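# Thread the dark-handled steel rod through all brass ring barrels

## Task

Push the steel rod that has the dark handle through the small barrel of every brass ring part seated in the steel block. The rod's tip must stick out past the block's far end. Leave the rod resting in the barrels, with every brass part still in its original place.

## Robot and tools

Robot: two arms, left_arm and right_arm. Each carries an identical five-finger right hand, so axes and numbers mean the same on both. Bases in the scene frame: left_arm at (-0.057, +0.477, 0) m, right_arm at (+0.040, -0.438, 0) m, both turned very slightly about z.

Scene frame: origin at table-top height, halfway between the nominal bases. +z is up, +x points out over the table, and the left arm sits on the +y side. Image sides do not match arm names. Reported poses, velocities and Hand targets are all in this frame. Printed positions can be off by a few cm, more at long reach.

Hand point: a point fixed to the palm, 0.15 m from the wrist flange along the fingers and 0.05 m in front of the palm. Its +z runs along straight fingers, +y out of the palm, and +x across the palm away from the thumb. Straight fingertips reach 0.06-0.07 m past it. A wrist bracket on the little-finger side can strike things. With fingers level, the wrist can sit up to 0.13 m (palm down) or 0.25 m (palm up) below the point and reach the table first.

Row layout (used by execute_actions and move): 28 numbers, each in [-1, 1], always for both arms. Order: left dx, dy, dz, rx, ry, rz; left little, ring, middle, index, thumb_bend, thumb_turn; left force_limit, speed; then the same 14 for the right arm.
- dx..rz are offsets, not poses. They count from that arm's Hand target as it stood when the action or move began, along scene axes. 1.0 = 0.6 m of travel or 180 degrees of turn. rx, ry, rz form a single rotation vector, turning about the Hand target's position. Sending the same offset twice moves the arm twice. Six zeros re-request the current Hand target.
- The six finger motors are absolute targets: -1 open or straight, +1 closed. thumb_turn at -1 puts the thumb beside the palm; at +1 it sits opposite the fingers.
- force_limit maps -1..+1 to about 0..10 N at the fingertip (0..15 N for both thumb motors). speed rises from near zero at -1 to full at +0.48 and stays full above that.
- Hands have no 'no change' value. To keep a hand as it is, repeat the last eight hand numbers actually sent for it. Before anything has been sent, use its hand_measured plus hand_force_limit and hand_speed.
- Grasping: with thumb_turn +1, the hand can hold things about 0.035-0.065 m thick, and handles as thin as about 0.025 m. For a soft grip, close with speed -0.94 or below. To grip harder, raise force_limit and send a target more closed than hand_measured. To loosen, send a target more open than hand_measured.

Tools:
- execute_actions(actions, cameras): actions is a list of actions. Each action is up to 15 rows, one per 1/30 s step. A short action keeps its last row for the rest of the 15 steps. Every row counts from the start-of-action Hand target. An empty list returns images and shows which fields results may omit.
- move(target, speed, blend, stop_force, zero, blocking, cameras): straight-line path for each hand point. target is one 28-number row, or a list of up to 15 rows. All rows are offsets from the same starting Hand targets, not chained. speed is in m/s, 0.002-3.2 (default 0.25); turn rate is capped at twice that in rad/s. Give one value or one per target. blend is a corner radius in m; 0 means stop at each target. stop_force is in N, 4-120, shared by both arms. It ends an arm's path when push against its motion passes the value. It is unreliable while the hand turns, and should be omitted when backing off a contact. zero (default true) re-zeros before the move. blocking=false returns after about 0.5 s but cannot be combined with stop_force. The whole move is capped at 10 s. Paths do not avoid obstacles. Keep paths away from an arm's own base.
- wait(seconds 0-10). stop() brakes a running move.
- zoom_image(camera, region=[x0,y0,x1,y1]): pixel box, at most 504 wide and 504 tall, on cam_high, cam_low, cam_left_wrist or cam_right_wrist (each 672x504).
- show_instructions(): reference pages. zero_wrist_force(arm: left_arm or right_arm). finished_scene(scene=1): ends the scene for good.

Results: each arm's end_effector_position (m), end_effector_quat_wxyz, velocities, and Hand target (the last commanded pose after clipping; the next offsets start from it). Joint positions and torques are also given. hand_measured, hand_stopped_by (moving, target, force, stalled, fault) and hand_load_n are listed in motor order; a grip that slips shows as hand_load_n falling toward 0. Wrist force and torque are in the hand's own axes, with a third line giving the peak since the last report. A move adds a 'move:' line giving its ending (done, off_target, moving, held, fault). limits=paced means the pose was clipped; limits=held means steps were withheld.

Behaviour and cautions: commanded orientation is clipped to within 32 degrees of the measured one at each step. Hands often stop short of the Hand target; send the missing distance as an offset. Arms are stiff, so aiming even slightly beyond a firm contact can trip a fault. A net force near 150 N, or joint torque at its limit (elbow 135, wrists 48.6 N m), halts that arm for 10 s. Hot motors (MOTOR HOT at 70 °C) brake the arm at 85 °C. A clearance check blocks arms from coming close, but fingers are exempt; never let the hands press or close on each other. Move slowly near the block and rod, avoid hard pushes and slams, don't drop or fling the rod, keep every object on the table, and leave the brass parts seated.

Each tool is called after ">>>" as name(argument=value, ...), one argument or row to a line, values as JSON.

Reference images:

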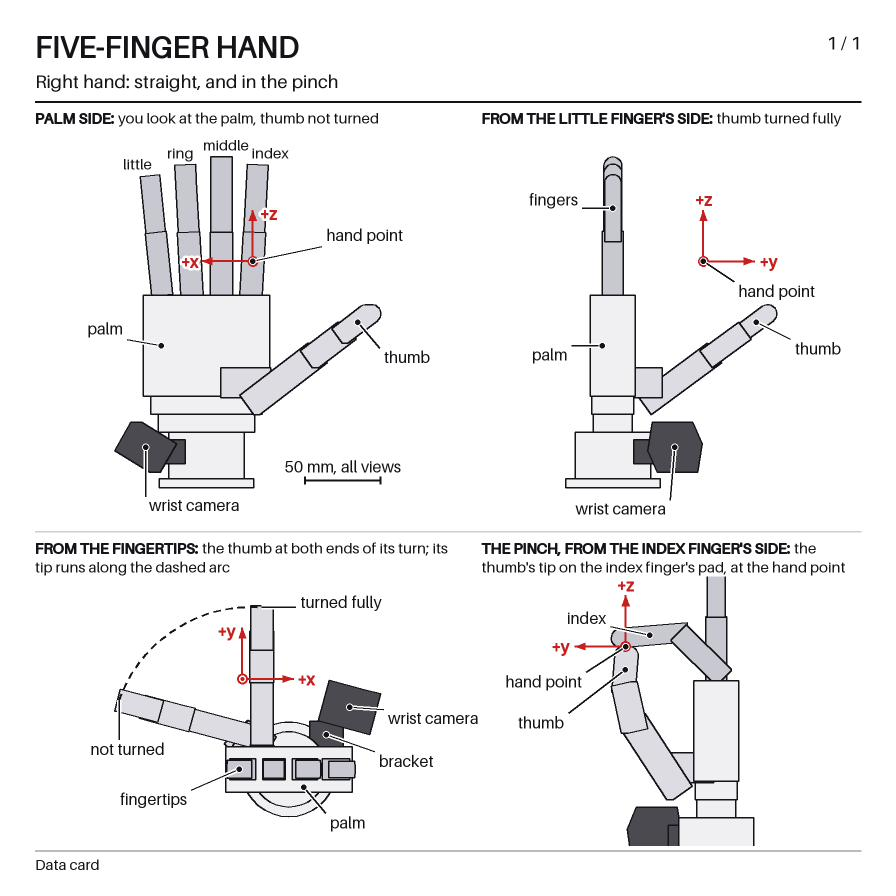

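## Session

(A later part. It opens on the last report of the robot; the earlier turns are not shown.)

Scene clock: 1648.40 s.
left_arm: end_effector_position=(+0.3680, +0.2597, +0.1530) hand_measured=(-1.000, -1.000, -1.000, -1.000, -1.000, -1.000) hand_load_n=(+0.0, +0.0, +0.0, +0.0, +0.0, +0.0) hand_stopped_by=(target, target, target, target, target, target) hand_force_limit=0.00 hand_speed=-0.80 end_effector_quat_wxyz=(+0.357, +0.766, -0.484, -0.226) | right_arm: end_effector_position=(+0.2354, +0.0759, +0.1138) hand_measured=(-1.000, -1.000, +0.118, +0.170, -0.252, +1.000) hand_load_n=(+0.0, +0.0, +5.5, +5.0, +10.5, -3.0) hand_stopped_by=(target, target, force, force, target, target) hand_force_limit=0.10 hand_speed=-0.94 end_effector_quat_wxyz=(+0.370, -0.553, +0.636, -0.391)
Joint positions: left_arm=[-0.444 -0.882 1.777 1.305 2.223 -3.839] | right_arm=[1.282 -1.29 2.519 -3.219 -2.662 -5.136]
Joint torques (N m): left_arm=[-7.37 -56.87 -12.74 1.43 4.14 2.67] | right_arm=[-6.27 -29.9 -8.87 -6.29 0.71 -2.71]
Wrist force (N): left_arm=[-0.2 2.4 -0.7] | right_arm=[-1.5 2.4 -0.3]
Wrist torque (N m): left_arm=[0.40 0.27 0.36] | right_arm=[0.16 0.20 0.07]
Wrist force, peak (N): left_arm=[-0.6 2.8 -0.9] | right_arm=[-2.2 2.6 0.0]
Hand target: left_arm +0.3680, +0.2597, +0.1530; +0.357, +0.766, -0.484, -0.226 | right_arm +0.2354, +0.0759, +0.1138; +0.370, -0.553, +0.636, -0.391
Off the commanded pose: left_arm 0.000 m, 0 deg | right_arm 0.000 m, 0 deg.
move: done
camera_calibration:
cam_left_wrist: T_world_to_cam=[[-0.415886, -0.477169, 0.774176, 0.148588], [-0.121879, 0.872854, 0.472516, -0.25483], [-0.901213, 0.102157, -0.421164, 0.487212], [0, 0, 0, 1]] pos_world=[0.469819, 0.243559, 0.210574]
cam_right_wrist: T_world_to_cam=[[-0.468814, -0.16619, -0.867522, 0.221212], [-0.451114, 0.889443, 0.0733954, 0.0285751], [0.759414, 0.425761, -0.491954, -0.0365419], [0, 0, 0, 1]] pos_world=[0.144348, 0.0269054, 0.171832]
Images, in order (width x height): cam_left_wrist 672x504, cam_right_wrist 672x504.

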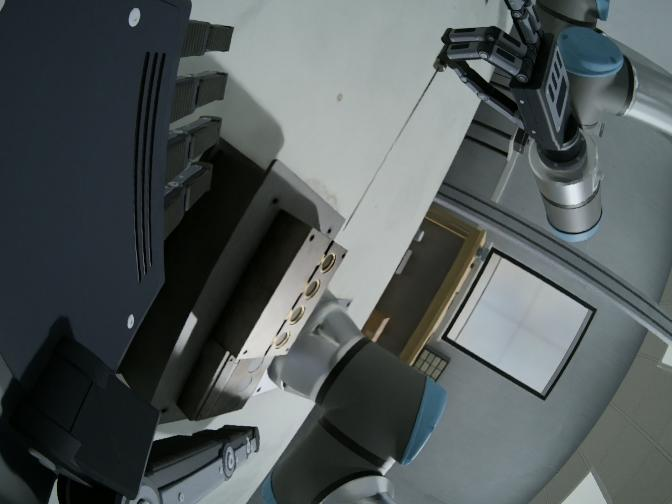

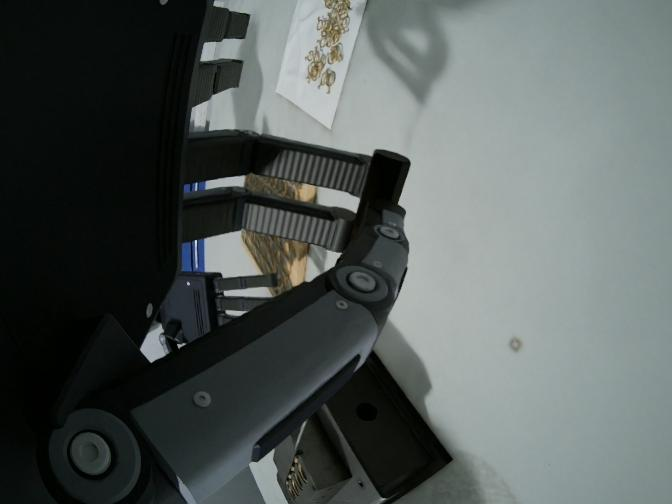

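>>> move(
  target=[0, 0, 0, 0, 0, 0, -1, -1, -1, -1, -1, -1, 0, -0.8, 0.001, 0.0133, -0.0067, 0, 0, 0, -1, -1, 0.6, 0.6, -0.25, 1, 0.1, -0.94],
  speed=0.05,
  cameras=["cam_left_wrist", "cam_right_wrist"],
)

>>> zoom_image(
  camera="cam_left_wrist",
  region=[305, 215, 355, 265],
)

>>> zoom_image(
  camera="cam_right_wrist",
  region=[270, 430, 320, 480],
)

Scene clock: 1784.67 s.
left_arm: end_effector_position=(+0.3680, +0.2597, +0.1530) hand_measured=(-1.000, -1.000, -1.000, -1.000, -1.000, -1.000) hand_load_n=(+0.0, +0.0, +0.0, +0.0, +0.0, +0.0) hand_stopped_by=(target, target, target, target, target, target) hand_force_limit=0.00 hand_speed=-0.80 end_effector_quat_wxyz=(+0.357, +0.766, -0.484, -0.226) | right_arm: end_effector_position=(+0.2360, +0.0839, +0.1098) hand_measured=(-1.000, -1.000, +0.118, +0.170, -0.252, +1.000) hand_load_n=(+0.0, +0.0, +5.5, +5.5, +10.5, -3.0) hand_stopped_by=(target, target, force, force, target, target) hand_force_limit=0.10 hand_speed=-0.94 end_effector_quat_wxyz=(+0.370, -0.553, +0.636, -0.391)
Joint positions: left_arm=[-0.444 -0.882 1.777 1.305 2.223 -3.839] | right_arm=[1.286 -1.274 2.505 -3.215 -2.663 -5.129]
Joint torques (N m): left_arm=[-8.2 -58.37 -11.79 1.32 4.4 2.3] | right_arm=[14.26 -31.66 -24.22 -2.07 -4.71 2.53]
Wrist force (N): left_arm=[-0.3 2.1 -0.4] | right_arm=[-1.9 2.3 -0.2]
Wrist torque (N m): left_arm=[0.33 0.27 0.35] | right_arm=[0.14 0.27 -0.28]
Wrist force, peak (N): left_arm=[-0.5 2.9 -1.0] | right_arm=[-1.9 2.7 0.0]
Hand target: left_arm +0.3680, +0.2597, +0.1530; +0.357, +0.766, -0.484, -0.226 | right_arm +0.2360, +0.0839, +0.1098; +0.370, -0.553, +0.636, -0.391
Off the commanded pose: left_arm 0.000 m, 0 deg | right_arm 0.000 m, 0 deg.
move: done
camera_calibration:
cam_left_wrist: T_world_to_cam=[[-0.415886, -0.477169, 0.774176, 0.148588], [-0.121879, 0.872854, 0.472516, -0.25483], [-0.901213, 0.102157, -0.421164, 0.487212], [0, 0, 0, 1]] pos_world=[0.469819, 0.243559, 0.210574]
cam_right_wrist: T_world_to_cam=[[-0.468801, -0.166183, -0.86753, 0.219335], [-0.451182, 0.889405, 0.0734387, 0.0221171], [0.759381, 0.425842, -0.491933, -0.0423306], [0, 0, 0, 1]] pos_world=[0.144949, 0.034805, 0.167832]
Images, in order (width x height): cam_left_wrist 672x504, cam_right_wrist 672x504.

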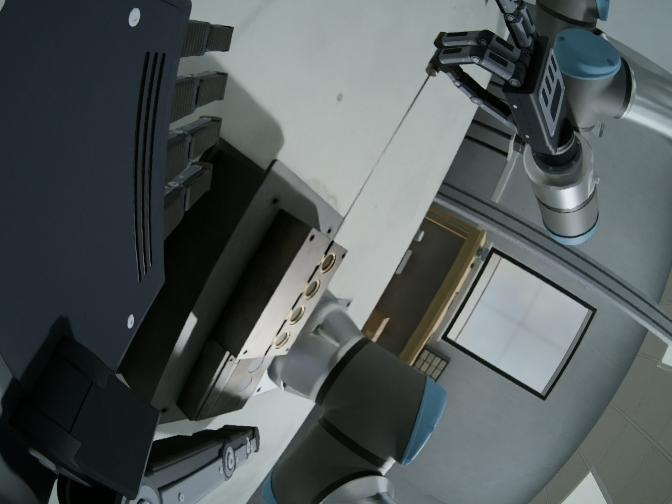

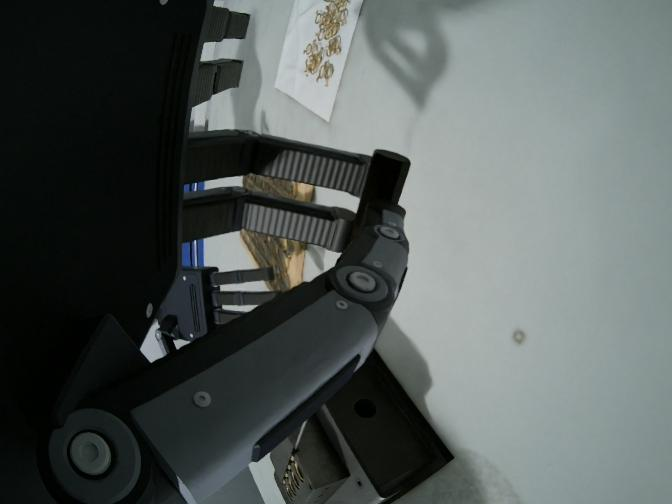

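Scaled by 10.080 from the camera's 672x504 image, which has a finer 960x720 frame.

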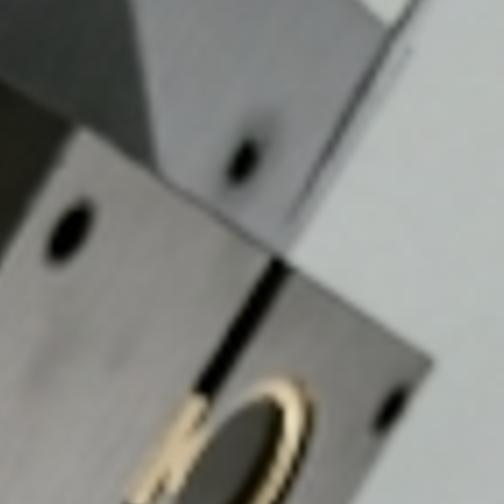

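Scaled by 10.080 from the camera's 672x504 image, which has a finer 960x720 frame.

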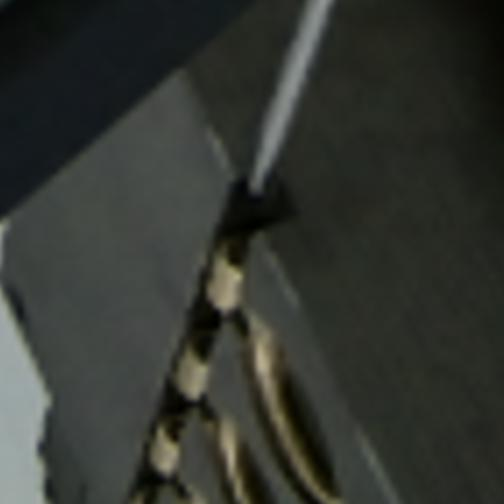

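>>> move(
  target=[0, 0, 0, 0, 0, 0, -1, -1, -1, -1, -1, -1, 0, -0.8, 0.0017, 0.0166, -0.0007, 0, 0, 0, -1, -1, 0.6, 0.6, -0.25, 1, 0.1, -0.94],
  speed=0.015,
  stop_force=5,
  cameras=["cam_left_wrist", "cam_right_wrist"],
)

>>> zoom_image(
  camera="cam_left_wrist",
  region=[305, 215, 355, 265],
)

>>> zoom_image(
  camera="cam_right_wrist",
  region=[270, 430, 320, 480],
)

Scene clock: 1816.27 s.
left_arm: end_effector_position=(+0.3680, +0.2597, +0.1530) hand_measured=(-1.000, -1.000, -1.000, -1.000, -1.000, -1.000) hand_load_n=(+0.0, +0.0, +0.0, +0.0, +0.0, +0.0) hand_stopped_by=(target, target, target, target, target, target) hand_force_limit=0.00 hand_speed=-0.80 end_effector_quat_wxyz=(+0.357, +0.766, -0.484, -0.226) | right_arm: end_effector_position=(+0.2370, +0.0939, +0.1094) hand_measured=(-1.000, -1.000, +0.118, +0.170, -0.252, +1.000) hand_load_n=(+0.0, +0.0, +5.5, +5.5, +10.5, -3.0) hand_stopped_by=(target, target, force, force, target, target) hand_force_limit=0.10 hand_speed=-0.94 end_effector_quat_wxyz=(+0.370, -0.553, +0.636, -0.391)
Joint positions: left_arm=[-0.444 -0.882 1.777 1.305 2.223 -3.839] | right_arm=[1.29 -1.266 2.487 -3.198 -2.665 -5.121]
Joint torques (N m): left_arm=[-7.18 -58.34 -12.19 1.21 4.36 2.2] | right_arm=[12.75 -34.33 -22.74 -2.29 -4.64 2.55]
Wrist force (N): left_arm=[-0.4 2.4 -0.6] | right_arm=[-2.0 2.4 -0.7]
Wrist torque (N m): left_arm=[0.39 0.30 0.34] | right_arm=[0.22 0.32 -0.29]
Wrist force, peak (N): left_arm=[-0.2 2.8 -1.1] | right_arm=[-2.0 2.8 -0.1]
Hand target: left_arm +0.3680, +0.2597, +0.1530; +0.357, +0.766, -0.484, -0.226 | right_arm +0.2370, +0.0939, +0.1094; +0.370, -0.553, +0.636, -0.391
Off the commanded pose: left_arm 0.000 m, 0 deg | right_arm 0.000 m, 0 deg.
move: done
camera_calibration:
cam_left_wrist: T_world_to_cam=[[-0.415886, -0.477169, 0.774176, 0.148588], [-0.121879, 0.872854, 0.472516, -0.25483], [-0.901213, 0.102157, -0.421164, 0.487212], [0, 0, 0, 1]] pos_world=[0.469819, 0.243559, 0.210574]
cam_right_wrist: T_world_to_cam=[[-0.468801, -0.166183, -0.86753, 0.221032], [-0.451182, 0.889405, 0.0734387, 0.0137109], [0.759381, 0.425842, -0.491933, -0.0475944], [0, 0, 0, 1]] pos_world=[0.145949, 0.044805, 0.167332]
Images, in order (width x height): cam_left_wrist 672x504, cam_right_wrist 672x504.

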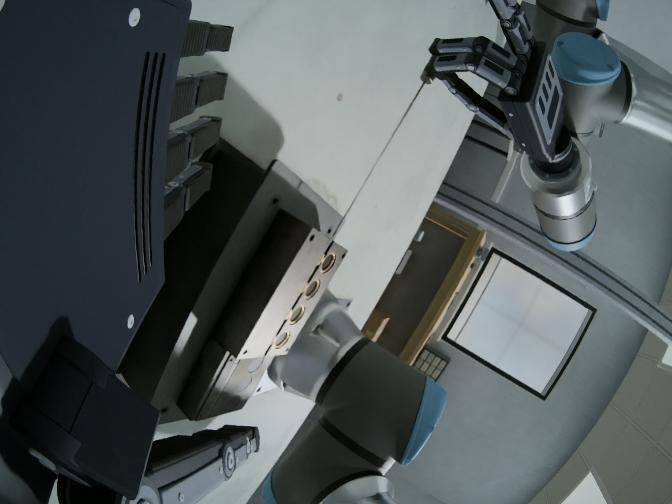

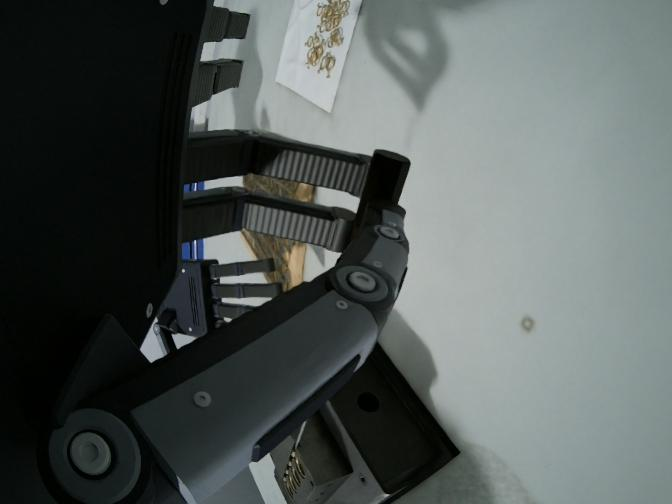

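Scaled by 10.080 from the camera's 672x504 image, which has a finer 960x720 frame.

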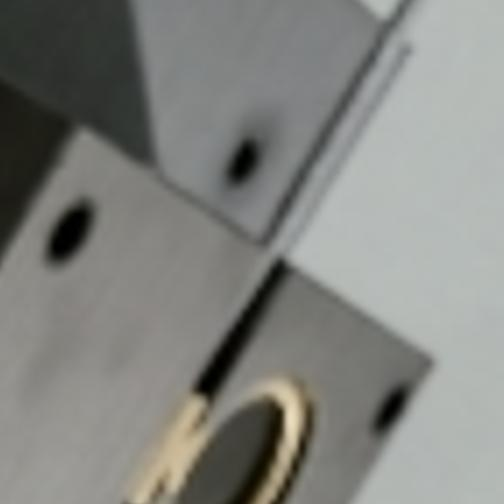

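Scaled by 10.080 from the camera's 672x504 image, which has a finer 960x720 frame.

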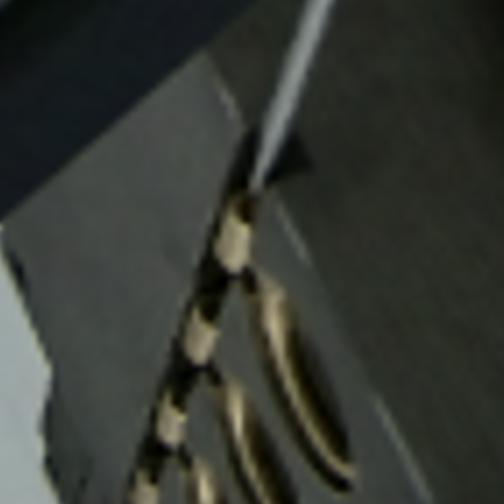

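>>> move(
  target=[0, 0, 0, 0, 0, 0, -1, -1, -1, -1, -1, -1, 0, -0.8, 0.0015, 0.01325, 0, 0, 0, 0, -1, -1, 0.6, 0.6, -0.25, 1, 0.1, -0.94],
  speed=0.01,
  stop_force=4,
  cameras=["cam_left_wrist", "cam_right_wrist"],
)

>>> zoom_image(
  camera="cam_left_wrist",
  region=[305, 225, 345, 265],
)

>>> zoom_image(
  camera="cam_right_wrist",
  region=[270, 430, 320, 480],
)

Scene clock: 1839.17 s.
left_arm: end_effector_position=(+0.3680, +0.2597, +0.1530) hand_measured=(-1.000, -1.000, -1.000, -1.000, -1.000, -1.000) hand_load_n=(+0.0, +0.0, +0.0, +0.0, -0.5, +0.0) hand_stopped_by=(target, target, target, target, target, target) hand_force_limit=0.00 hand_speed=-0.80 end_effector_quat_wxyz=(+0.357, +0.766, -0.484, -0.226) | right_arm: end_effector_position=(+0.2379, +0.1018, +0.1094) hand_measured=(-1.000, -1.000, +0.118, +0.170, -0.252, +1.000) hand_load_n=(+0.0, +0.0, +5.5, +5.5, +10.5, -3.0) hand_stopped_by=(target, target, force, force, target, target) hand_force_limit=0.10 hand_speed=-0.94 end_effector_quat_wxyz=(+0.370, -0.553, +0.636, -0.391)
Joint positions: left_arm=[-0.444 -0.882 1.777 1.305 2.223 -3.839] | right_arm=[1.293 -1.26 2.473 -3.184 -2.666 -5.115]
Joint torques (N m): left_arm=[-6.03 -58.1 -11.78 1.23 4.18 2.45] | right_arm=[14.43 -36.19 -22.98 -1.97 -4.8 2.44]
Wrist force (N): left_arm=[-0.3 2.6 -0.5] | right_arm=[-1.8 2.4 -0.7]
Wrist torque (N m): left_arm=[0.41 0.28 0.35] | right_arm=[0.23 0.31 -0.28]
Wrist force, peak (N): left_arm=[-0.5 3.1 -0.6] | right_arm=[-2.2 2.7 -0.7]
Hand target: left_arm +0.3680, +0.2597, +0.1530; +0.357, +0.766, -0.484, -0.226 | right_arm +0.2379, +0.1018, +0.1094; +0.370, -0.553, +0.636, -0.391
Off the commanded pose: left_arm 0.000 m, 0 deg | right_arm 0.000 m, 0 deg.
move: done
camera_calibration:
cam_left_wrist: T_world_to_cam=[[-0.415886, -0.477169, 0.774176, 0.148588], [-0.121879, 0.872854, 0.472516, -0.25483], [-0.901213, 0.102157, -0.421164, 0.487212], [0, 0, 0, 1]] pos_world=[0.469819, 0.243559, 0.210574]
cam_right_wrist: T_world_to_cam=[[-0.468801, -0.166183, -0.86753, 0.222784], [-0.451182, 0.889405, 0.0734387, 0.00700174], [0.759381, 0.425842, -0.491933, -0.0516846], [0, 0, 0, 1]] pos_world=[0.146849, 0.052805, 0.167332]
Images, in order (width x height): cam_left_wrist 672x504, cam_right_wrist 672x504.

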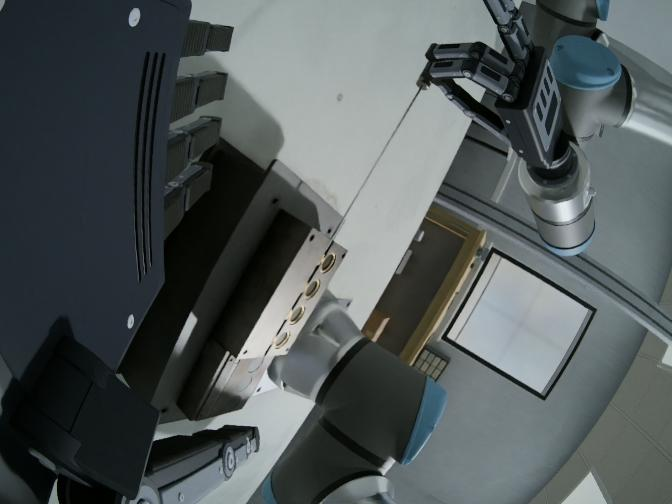

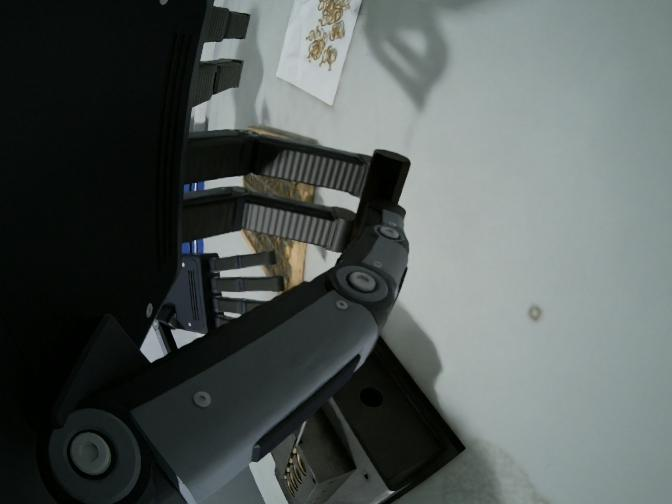

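Scaled by 12.600 from the camera's 672x504 image, which has a finer 960x720 frame.

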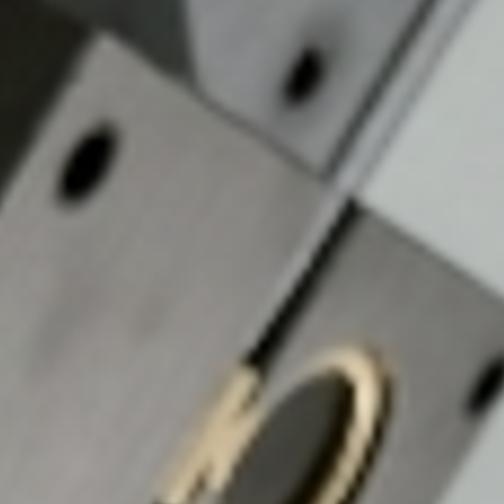

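Scaled by 10.080 from the camera's 672x504 image, which has a finer 960x720 frame.

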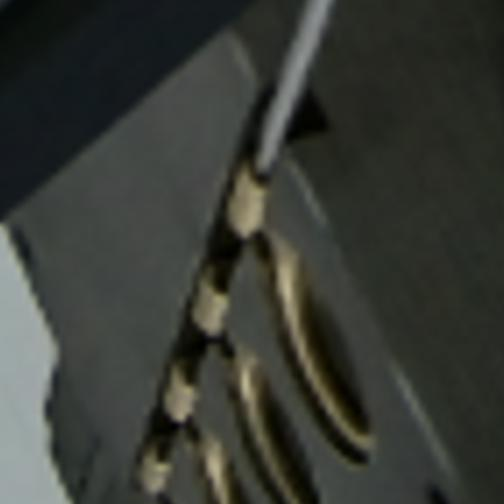

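>>> move(
  target=[0, 0, 0, 0, 0, 0, -1, -1, -1, -1, -1, -1, 0, -0.8, 0.0023, 0.0199, -0.0005, 0, 0, 0, -1, -1, 0.6, 0.6, -0.25, 1, 0.1, -0.94],
  speed=0.01,
  stop_force=5,
  cameras=["cam_left_wrist", "cam_right_wrist"],
)

>>> zoom_image(
  camera="cam_left_wrist",
  region=[295, 225, 345, 275],
)

>>> zoom_image(
  camera="cam_right_wrist",
  region=[270, 430, 320, 480],
)

Scene clock: 1869.00 s.
left_arm: end_effector_position=(+0.3680, +0.2597, +0.1530) hand_measured=(-1.000, -1.000, -1.000, -1.000, -1.000, -1.000) hand_load_n=(+0.0, +0.0, +0.0, +0.0, +0.0, +0.0) hand_stopped_by=(target, target, target, target, target, target) hand_force_limit=0.00 hand_speed=-0.80 end_effector_quat_wxyz=(+0.357, +0.766, -0.484, -0.226) | right_arm: end_effector_position=(+0.2393, +0.1138, +0.1091) hand_measured=(-1.000, -1.000, +0.118, +0.170, -0.252, +1.000) hand_load_n=(+0.0, +0.0, +5.5, +5.0, +10.5, -3.0) hand_stopped_by=(target, target, force, force, target, target) hand_force_limit=0.10 hand_speed=-0.94 end_effector_quat_wxyz=(+0.370, -0.553, +0.636, -0.391)
Joint positions: left_arm=[-0.444 -0.882 1.777 1.305 2.223 -3.839] | right_arm=[1.297 -1.25 2.451 -3.165 -2.668 -5.106]
Joint torques (N m): left_arm=[-6.72 -58.45 -12.85 1.46 4.11 2.69] | right_arm=[12.5 -39.36 -23.4 -2.61 -4.46 2.44]
Wrist force (N): left_arm=[-0.5 2.4 -0.7] | right_arm=[-1.7 2.4 -0.4]
Wrist torque (N m): left_arm=[0.40 0.32 0.33] | right_arm=[0.22 0.27 -0.25]
Wrist force, peak (N): left_arm=[-0.5 2.9 -1.2] | right_arm=[-1.9 2.8 -0.8]
Hand target: left_arm +0.3680, +0.2597, +0.1530; +0.357, +0.766, -0.484, -0.226 | right_arm +0.2393, +0.1138, +0.1091; +0.370, -0.553, +0.636, -0.391
Off the commanded pose: left_arm 0.000 m, 0 deg | right_arm 0.000 m, 0 deg.
move: done
camera_calibration:
cam_left_wrist: T_world_to_cam=[[-0.415886, -0.477169, 0.774176, 0.148588], [-0.121879, 0.872854, 0.472516, -0.25483], [-0.901213, 0.102157, -0.421164, 0.487212], [0, 0, 0, 1]] pos_world=[0.469819, 0.243559, 0.210574]
cam_right_wrist: T_world_to_cam=[[-0.468801, -0.166183, -0.86753, 0.225157], [-0.451182, 0.889405, 0.0734387, -0.00292849], [0.759381, 0.425842, -0.491933, -0.0579628], [0, 0, 0, 1]] pos_world=[0.148249, 0.064705, 0.167032]
Images, in order (width x height): cam_left_wrist 672x504, cam_right_wrist 672x504.

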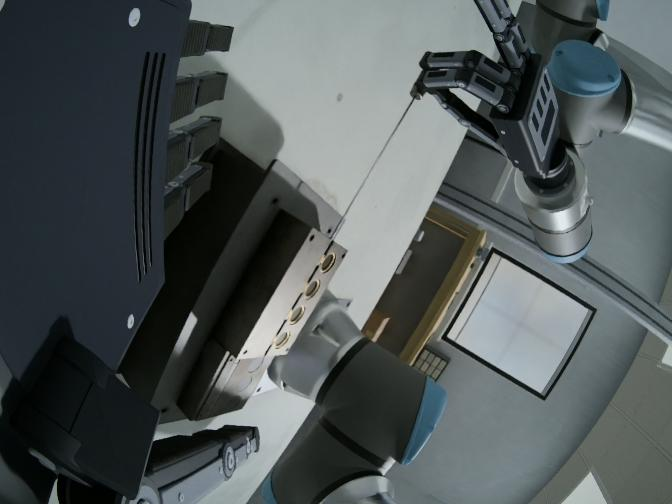

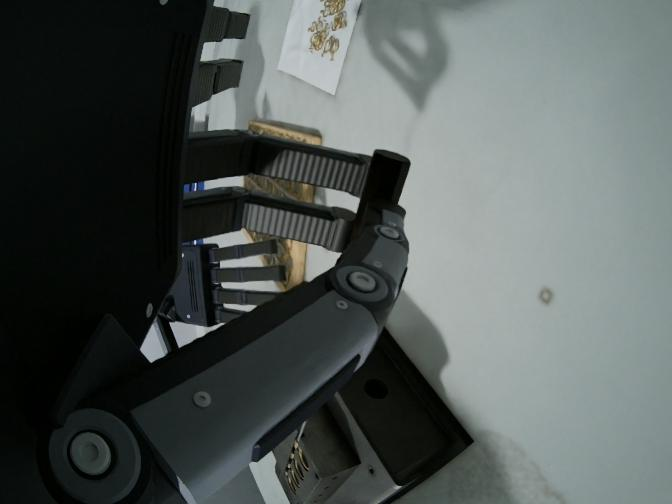

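Scaled by 10.080 from the camera's 672x504 image, which has a finer 960x720 frame.

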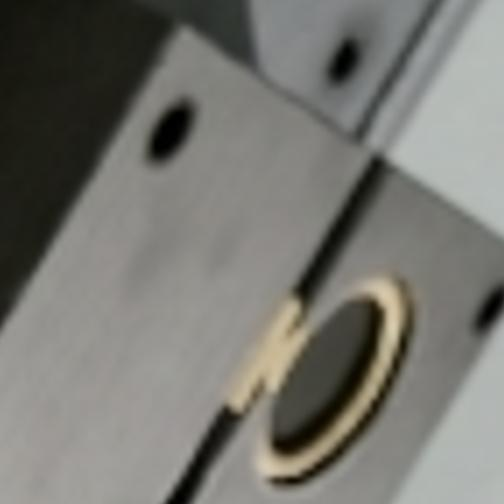

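Scaled by 10.080 from the camera's 672x504 image, which has a finer 960x720 frame.

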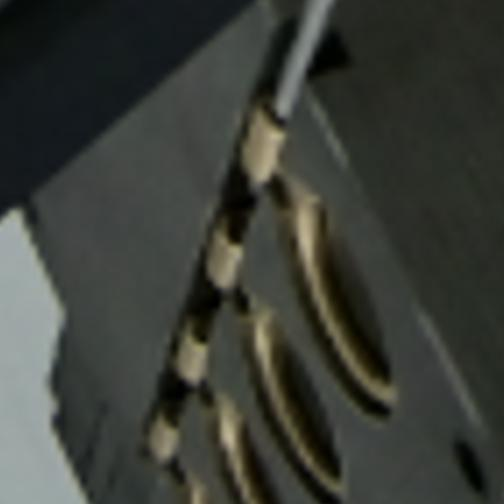

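>>> zoom_image(
  camera="cam_right_wrist",
  region=[284, 430, 308, 460],
)

>>> zoom_image(
  camera="cam_left_wrist",
  region=[308, 240, 338, 275],
)

Scaled by 16.800 from the camera's 672x504 image, which has a finer 960x720 frame.

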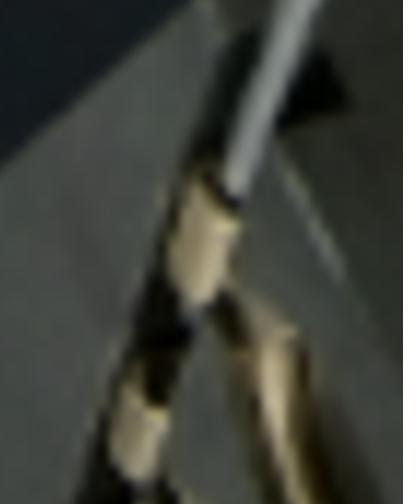

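Scaled by 14.400 from the camera's 672x504 image, which has a finer 960x720 frame.

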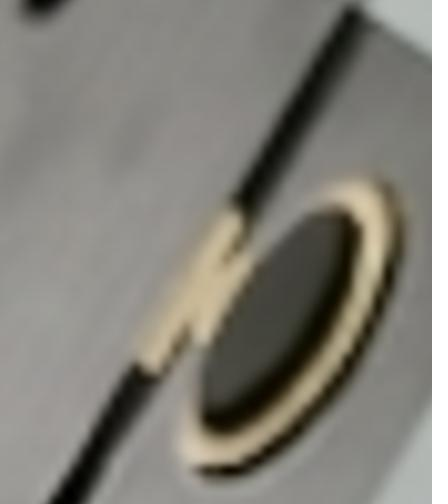

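>>> move(
  target=[
    [-0.0383, 0.0422, 0.095, 0.1368, -0.1771, 0.1305, -1, -1, -1, -1, -1, -1, 0, -0.8, 0, 0, 0, 0, 0, 0, -1, -1, 0.6, 0.6, -0.25, 1, 0.1, -0.94],
    [-0.1133, 0.0555, 0.02, 0.1368, -0.1771, 0.1305, -1, -1, -1, -1, -1, -1, 0, -0.8, 0, 0, 0, 0, 0, 0, -1, -1, 0.6, 0.6, -0.25, 1, 0.1, -0.94],
  ],
  speed=0.2,
  cameras=["cam_left_wrist"],
)

Scene clock: 1966.13 s.
left_arm: end_effector_position=(+0.3001, +0.2930, +0.1650) hand_measured=(-1.000, -1.000, -1.000, -1.000, -1.000, -1.000) hand_load_n=(+0.0, +0.0, +0.0, +0.0, +0.0, +0.0) hand_stopped_by=(target, target, target, target, target, target) hand_force_limit=0.00 hand_speed=-0.80 end_effector_quat_wxyz=(+0.082, +0.936, -0.341, -0.030) | right_arm: end_effector_position=(+0.2393, +0.1138, +0.1091) hand_measured=(-1.000, -1.000, +0.118, +0.170, -0.252, +1.000) hand_load_n=(-0.5, +0.0, +5.5, +5.0, +10.5, -3.0) hand_stopped_by=(target, target, force, force, target, target) hand_force_limit=0.10 hand_speed=-0.94 end_effector_quat_wxyz=(+0.370, -0.553, +0.636, -0.391)
Joint positions: left_arm=[-0.623 -1.386 2.082 0.884 1.745 -4.663] | right_arm=[1.297 -1.25 2.451 -3.165 -2.668 -5.106]
Joint torques (N m): left_arm=[-8.02 -55.65 -19.09 0.72 -1.79 -3.27] | right_arm=[16.62 -36.24 -25.28 -2.35 -4.27 2.34]
Wrist force (N): left_arm=[0.2 1.4 -0.9] | right_arm=[-1.7 2.3 -0.7]
Wrist torque (N m): left_arm=[0.30 0.30 0.48] | right_arm=[0.23 0.29 -0.25]
Wrist force, peak (N): left_arm=[-0.7 2.9 -0.8] | right_arm=[-2.1 2.8 -0.5]
Hand target: left_arm +0.3000, +0.2930, +0.1650; +0.082, +0.936, -0.341, -0.030 | right_arm +0.2393, +0.1138, +0.1091; +0.370, -0.553, +0.636, -0.391
Off the commanded pose: left_arm 0.000 m, 0 deg | right_arm 0.000 m, 0 deg.
move: done
camera_calibration:
cam_left_wrist: T_world_to_cam=[[-0.413439, -0.883479, 0.2203, 0.336626], [-0.708078, 0.46407, 0.532225, -0.0120594], [-0.572445, 0.0640533, -0.817438, 0.405544], [0, 0, 0, 1]] pos_world=[0.362787, 0.277022, 0.263766]
Images, in order (width x height): cam_left_wrist 672x504.

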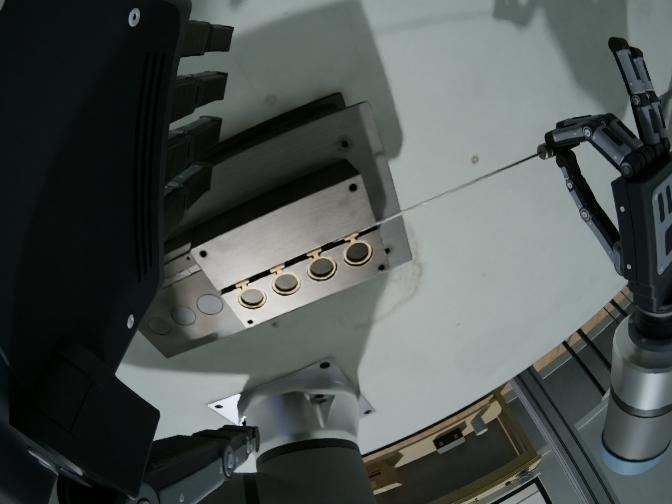

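Excellent view.

>>> zoom_image(
  camera="cam_left_wrist",
  region=[325, 195, 405, 275],
)

>>> zoom_image(
  camera="cam_left_wrist",
  region=[340, 215, 380, 255],
)

>>> zoom_image(
  camera="cam_left_wrist",
  region=[220, 210, 390, 330],
)

Scaled by 6.300 from the camera's 672x504 image, which has a finer 960x720 frame.

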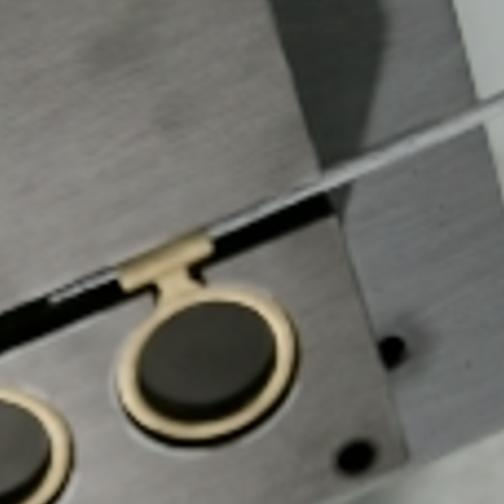

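Scaled by 12.600 from the camera's 672x504 image, which has a finer 960x720 frame.

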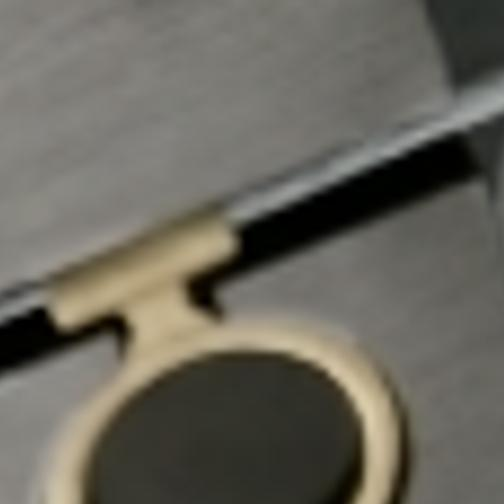

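Scaled by 2.965 from the camera's 672x504 image, which has a finer 960x720 frame.

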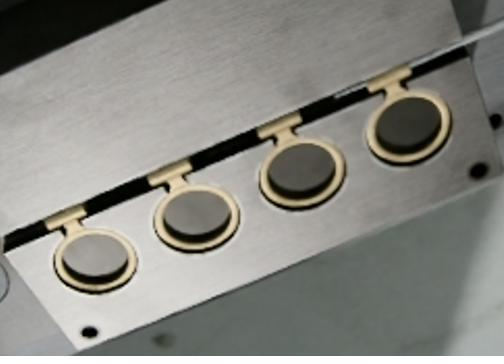

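>>> zoom_image(
  camera="cam_left_wrist",
  region=[290, 220, 350, 280],
)

>>> zoom_image(
  camera="cam_left_wrist",
  region=[220, 240, 300, 320],
)

Scaled by 8.400 from the camera's 672x504 image, which has a finer 960x720 frame.

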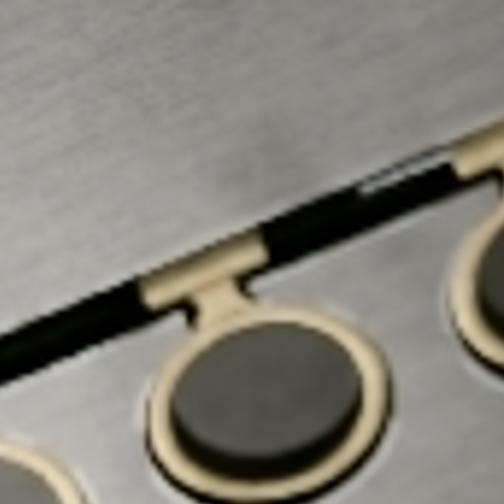

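Scaled by 6.300 from the camera's 672x504 image, which has a finer 960x720 frame.

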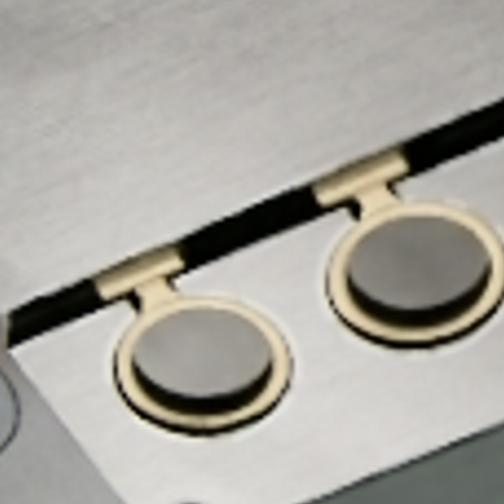

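>>> move(
  target=[
    [0, 0, 0, 0, 0, 0, -1, -1, -1, -1, -1, -1, 0, -0.8, -0.0032, -0.0281, 0, 0, 0, 0, -1, -1, 0.6, 0.6, -0.25, 1, 0.1, -0.94],
    [0, 0, 0, 0, 0, 0, -1, -1, -1, -1, -1, -1, 0, -0.8, -0.0035, -0.0281, 0.0025, 0, 0, 0, -1, -1, 0.6, 0.6, -0.25, 1, 0.1, -0.94],
  ],
  speed=0.03,
  cameras=["cam_left_wrist", "cam_right_wrist"],
)

>>> zoom_image(
  camera="cam_left_wrist",
  region=[335, 200, 395, 260],
)

>>> zoom_image(
  camera="cam_right_wrist",
  region=[280, 430, 316, 466],
)

Scene clock: 2046.30 s.
left_arm: end_effector_position=(+0.3000, +0.2930, +0.1650) hand_measured=(-1.000, -1.000, -1.000, -1.000, -1.000, -1.000) hand_load_n=(+0.0, +0.0, +0.0, +0.0, +0.0, +0.0) hand_stopped_by=(target, target, target, target, target, target) hand_force_limit=0.00 hand_speed=-0.80 end_effector_quat_wxyz=(+0.082, +0.936, -0.341, -0.030) | right_arm: end_effector_position=(+0.2372, +0.0969, +0.1105) hand_measured=(-1.000, -1.000, +0.118, +0.170, -0.252, +1.000) hand_load_n=(+0.0, +0.0, +5.5, +5.0, +10.5, -3.0) hand_stopped_by=(target, target, force, force, target, target) hand_force_limit=0.10 hand_speed=-0.94 end_effector_quat_wxyz=(+0.370, -0.553, +0.636, -0.391)
Joint positions: left_arm=[-0.623 -1.386 2.082 0.884 1.745 -4.663] | right_arm=[1.291 -1.266 2.481 -3.189 -2.665 -5.118]
Joint torques (N m): left_arm=[-10.35 -56.05 -17.74 0.7 -2.2 -3.1] | right_arm=[9.75 -62.01 -17.99 -1.74 -3.01 1.92]
Wrist force (N): left_arm=[-0.4 1.2 -0.8] | right_arm=[-1.4 2.4 -0.5]
Wrist torque (N m): left_arm=[0.27 0.37 0.44] | right_arm=[0.21 0.23 -0.02]
Wrist force, peak (N): left_arm=[-0.4 1.6 -1.3] | right_arm=[-1.8 2.9 -0.8]
Hand target: left_arm +0.3000, +0.2930, +0.1650; +0.082, +0.936, -0.341, -0.030 | right_arm +0.2372, +0.0969, +0.1106; +0.370, -0.553, +0.636, -0.391
Off the commanded pose: left_arm 0.000 m, 0 deg | right_arm 0.000 m, 0 deg.
move: done
camera_calibration:
cam_left_wrist: T_world_to_cam=[[-0.413495, -0.88349, 0.220153, 0.336646], [-0.70814, 0.464037, 0.532172, -0.0120845], [-0.572328, 0.064151, -0.817512, 0.405436], [0, 0, 0, 1]] pos_world=[0.362686, 0.277022, 0.263766]
cam_right_wrist: T_world_to_cam=[[-0.468875, -0.166325, -0.867463, 0.222673], [-0.451184, 0.889412, 0.0733377, 0.0110614], [0.759335, 0.425772, -0.492067, -0.0484008], [0, 0, 0, 1]] pos_world=[0.146149, 0.0478056, 0.168533]
Images, in order (width x height): cam_left_wrist 672x504, cam_right_wrist 672x504.

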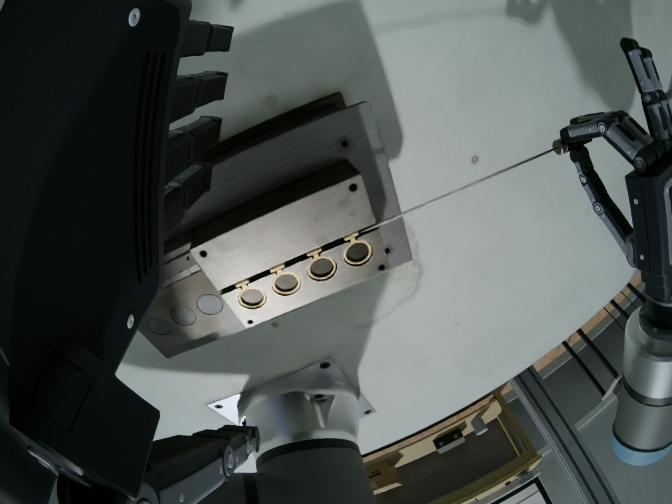

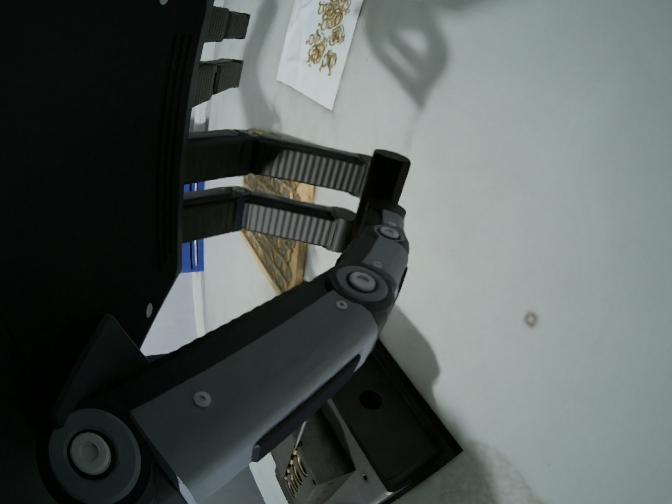

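Scaled by 8.400 from the camera's 672x504 image, which has a finer 960x720 frame.

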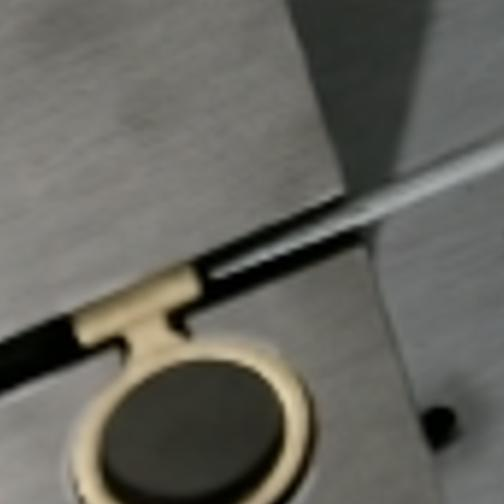

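Scaled by 14.000 from the camera's 672x504 image, which has a finer 960x720 frame.

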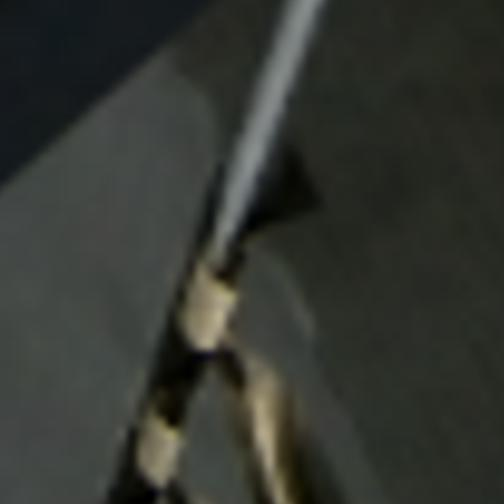

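>>> move(
  target=[0, 0, 0, 0, 0, 0, -1, -1, -1, -1, -1, -1, 0, -0.8, -0.0019, -0.005, 0.0021, -0.00248, 0.00028, -0.0011, -1, -1, 0.6, 0.6, -0.25, 1, 0.1, -0.94],
  speed=0.03,
  cameras=["cam_left_wrist", "cam_right_wrist"],
)

>>> zoom_image(
  camera="cam_left_wrist",
  region=[335, 200, 395, 260],
)

>>> zoom_image(
  camera="cam_right_wrist",
  region=[280, 430, 316, 466],
)

>>> zoom_image(
  camera="cam_left_wrist",
  region=[330, 120, 580, 260],
)

Scene clock: 2125.27 s.
left_arm: end_effector_position=(+0.3000, +0.2930, +0.1650) hand_measured=(-1.000, -1.000, -1.000, -1.000, -1.000, -1.000) hand_load_n=(+0.0, +0.0, +0.0, +0.0, +0.0, +0.0) hand_stopped_by=(target, target, target, target, target, target) hand_force_limit=0.00 hand_speed=-0.80 end_effector_quat_wxyz=(+0.082, +0.936, -0.341, -0.030) | right_arm: end_effector_position=(+0.2360, +0.0939, +0.1118) hand_measured=(-1.000, -1.000, +0.118, +0.170, -0.252, +1.000) hand_load_n=(+0.0, +0.0, +5.5, +5.5, +10.5, -3.0) hand_stopped_by=(target, target, force, force, target, target) hand_force_limit=0.10 hand_speed=-0.94 end_effector_quat_wxyz=(+0.367, -0.554, +0.636, -0.393)
Joint positions: left_arm=[-0.623 -1.386 2.082 0.884 1.745 -4.663] | right_arm=[1.293 -1.276 2.484 -3.166 -2.669 -5.109]
Joint torques (N m): left_arm=[-7.06 -54.33 -18.04 0.52 -2.06 -3.19] | right_arm=[16.37 -60.81 -10.53 -0.76 -5.06 1.95]
Wrist force (N): left_arm=[0.3 1.0 -0.7] | right_arm=[-1.4 2.8 -0.4]
Wrist torque (N m): left_arm=[0.24 0.26 0.48] | right_arm=[0.26 0.24 -0.23]
Wrist force, peak (N): left_arm=[-0.3 1.5 -1.3] | right_arm=[-1.7 2.9 -0.8]
Hand target: left_arm +0.3000, +0.2930, +0.1650; +0.082, +0.936, -0.341, -0.030 | right_arm +0.2360, +0.0939, +0.1118; +0.367, -0.554, +0.636, -0.393
Off the commanded pose: left_arm 0.000 m, 0 deg | right_arm 0.000 m, 0 deg.
move: done
camera_calibration:
cam_left_wrist: T_world_to_cam=[[-0.413511, -0.88348, 0.220165, 0.336646], [-0.708131, 0.464057, 0.532167, -0.012092], [-0.572327, 0.0641512, -0.817512, 0.405436], [0, 0, 0, 1]] pos_world=[0.362686, 0.277022, 0.263766]
cam_right_wrist: T_world_to_cam=[[-0.470164, -0.171318, -0.865792, 0.223329], [-0.448082, 0.891484, 0.0669263, 0.0128147], [0.760374, 0.419412, -0.495908, -0.0448425], [0, 0, 0, 1]] pos_world=[0.14484, 0.0456437, 0.170261]
Images, in order (width x height): cam_left_wrist 672x504, cam_right_wrist 672x504.

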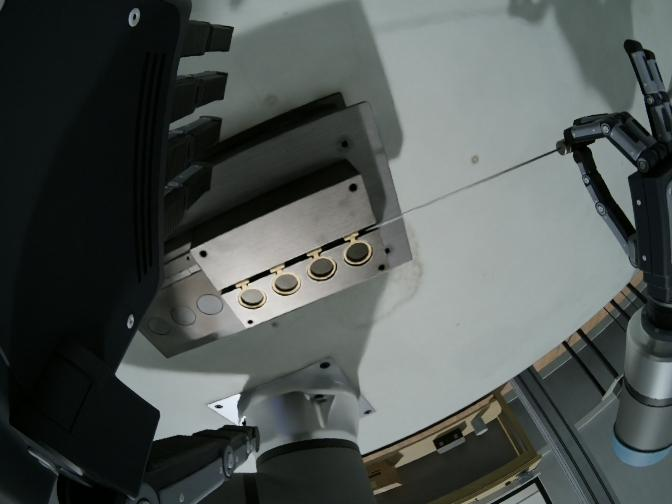

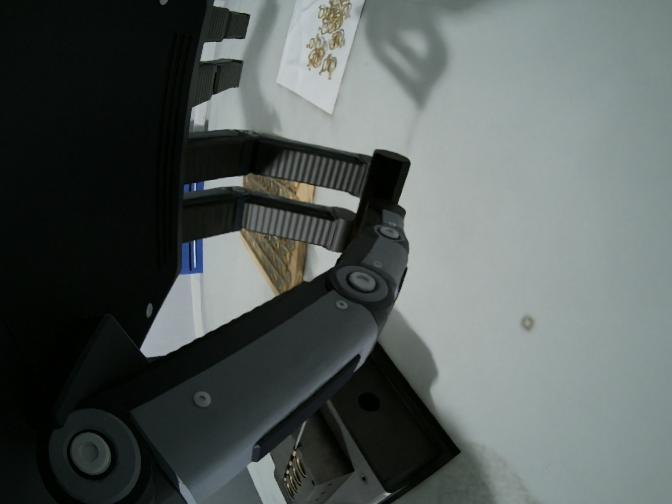

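Scaled by 8.400 from the camera's 672x504 image, which has a finer 960x720 frame.

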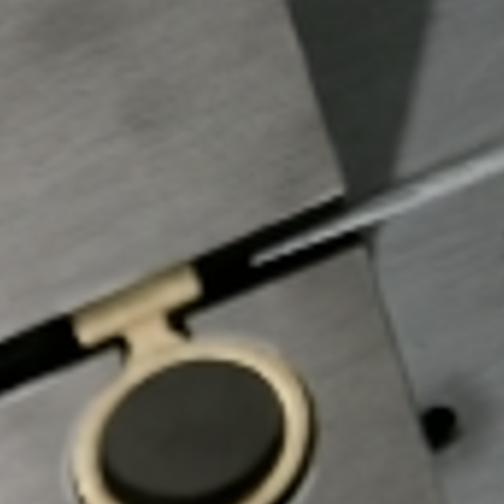

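Scaled by 14.000 from the camera's 672x504 image, which has a finer 960x720 frame.

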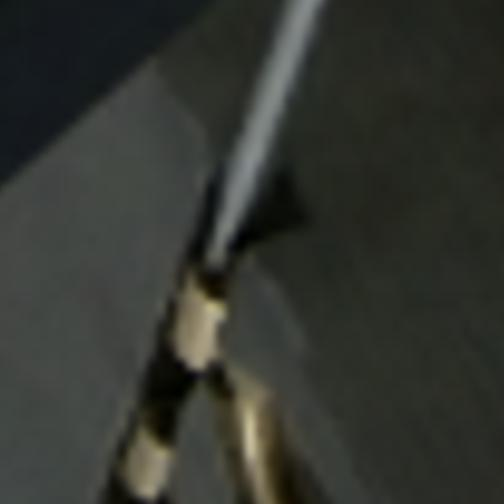

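Scaled by 2.016 from the camera's 672x504 image, which has a finer 960x720 frame.

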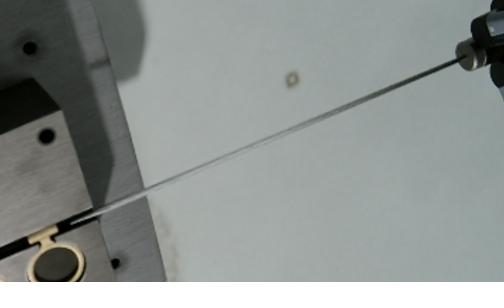

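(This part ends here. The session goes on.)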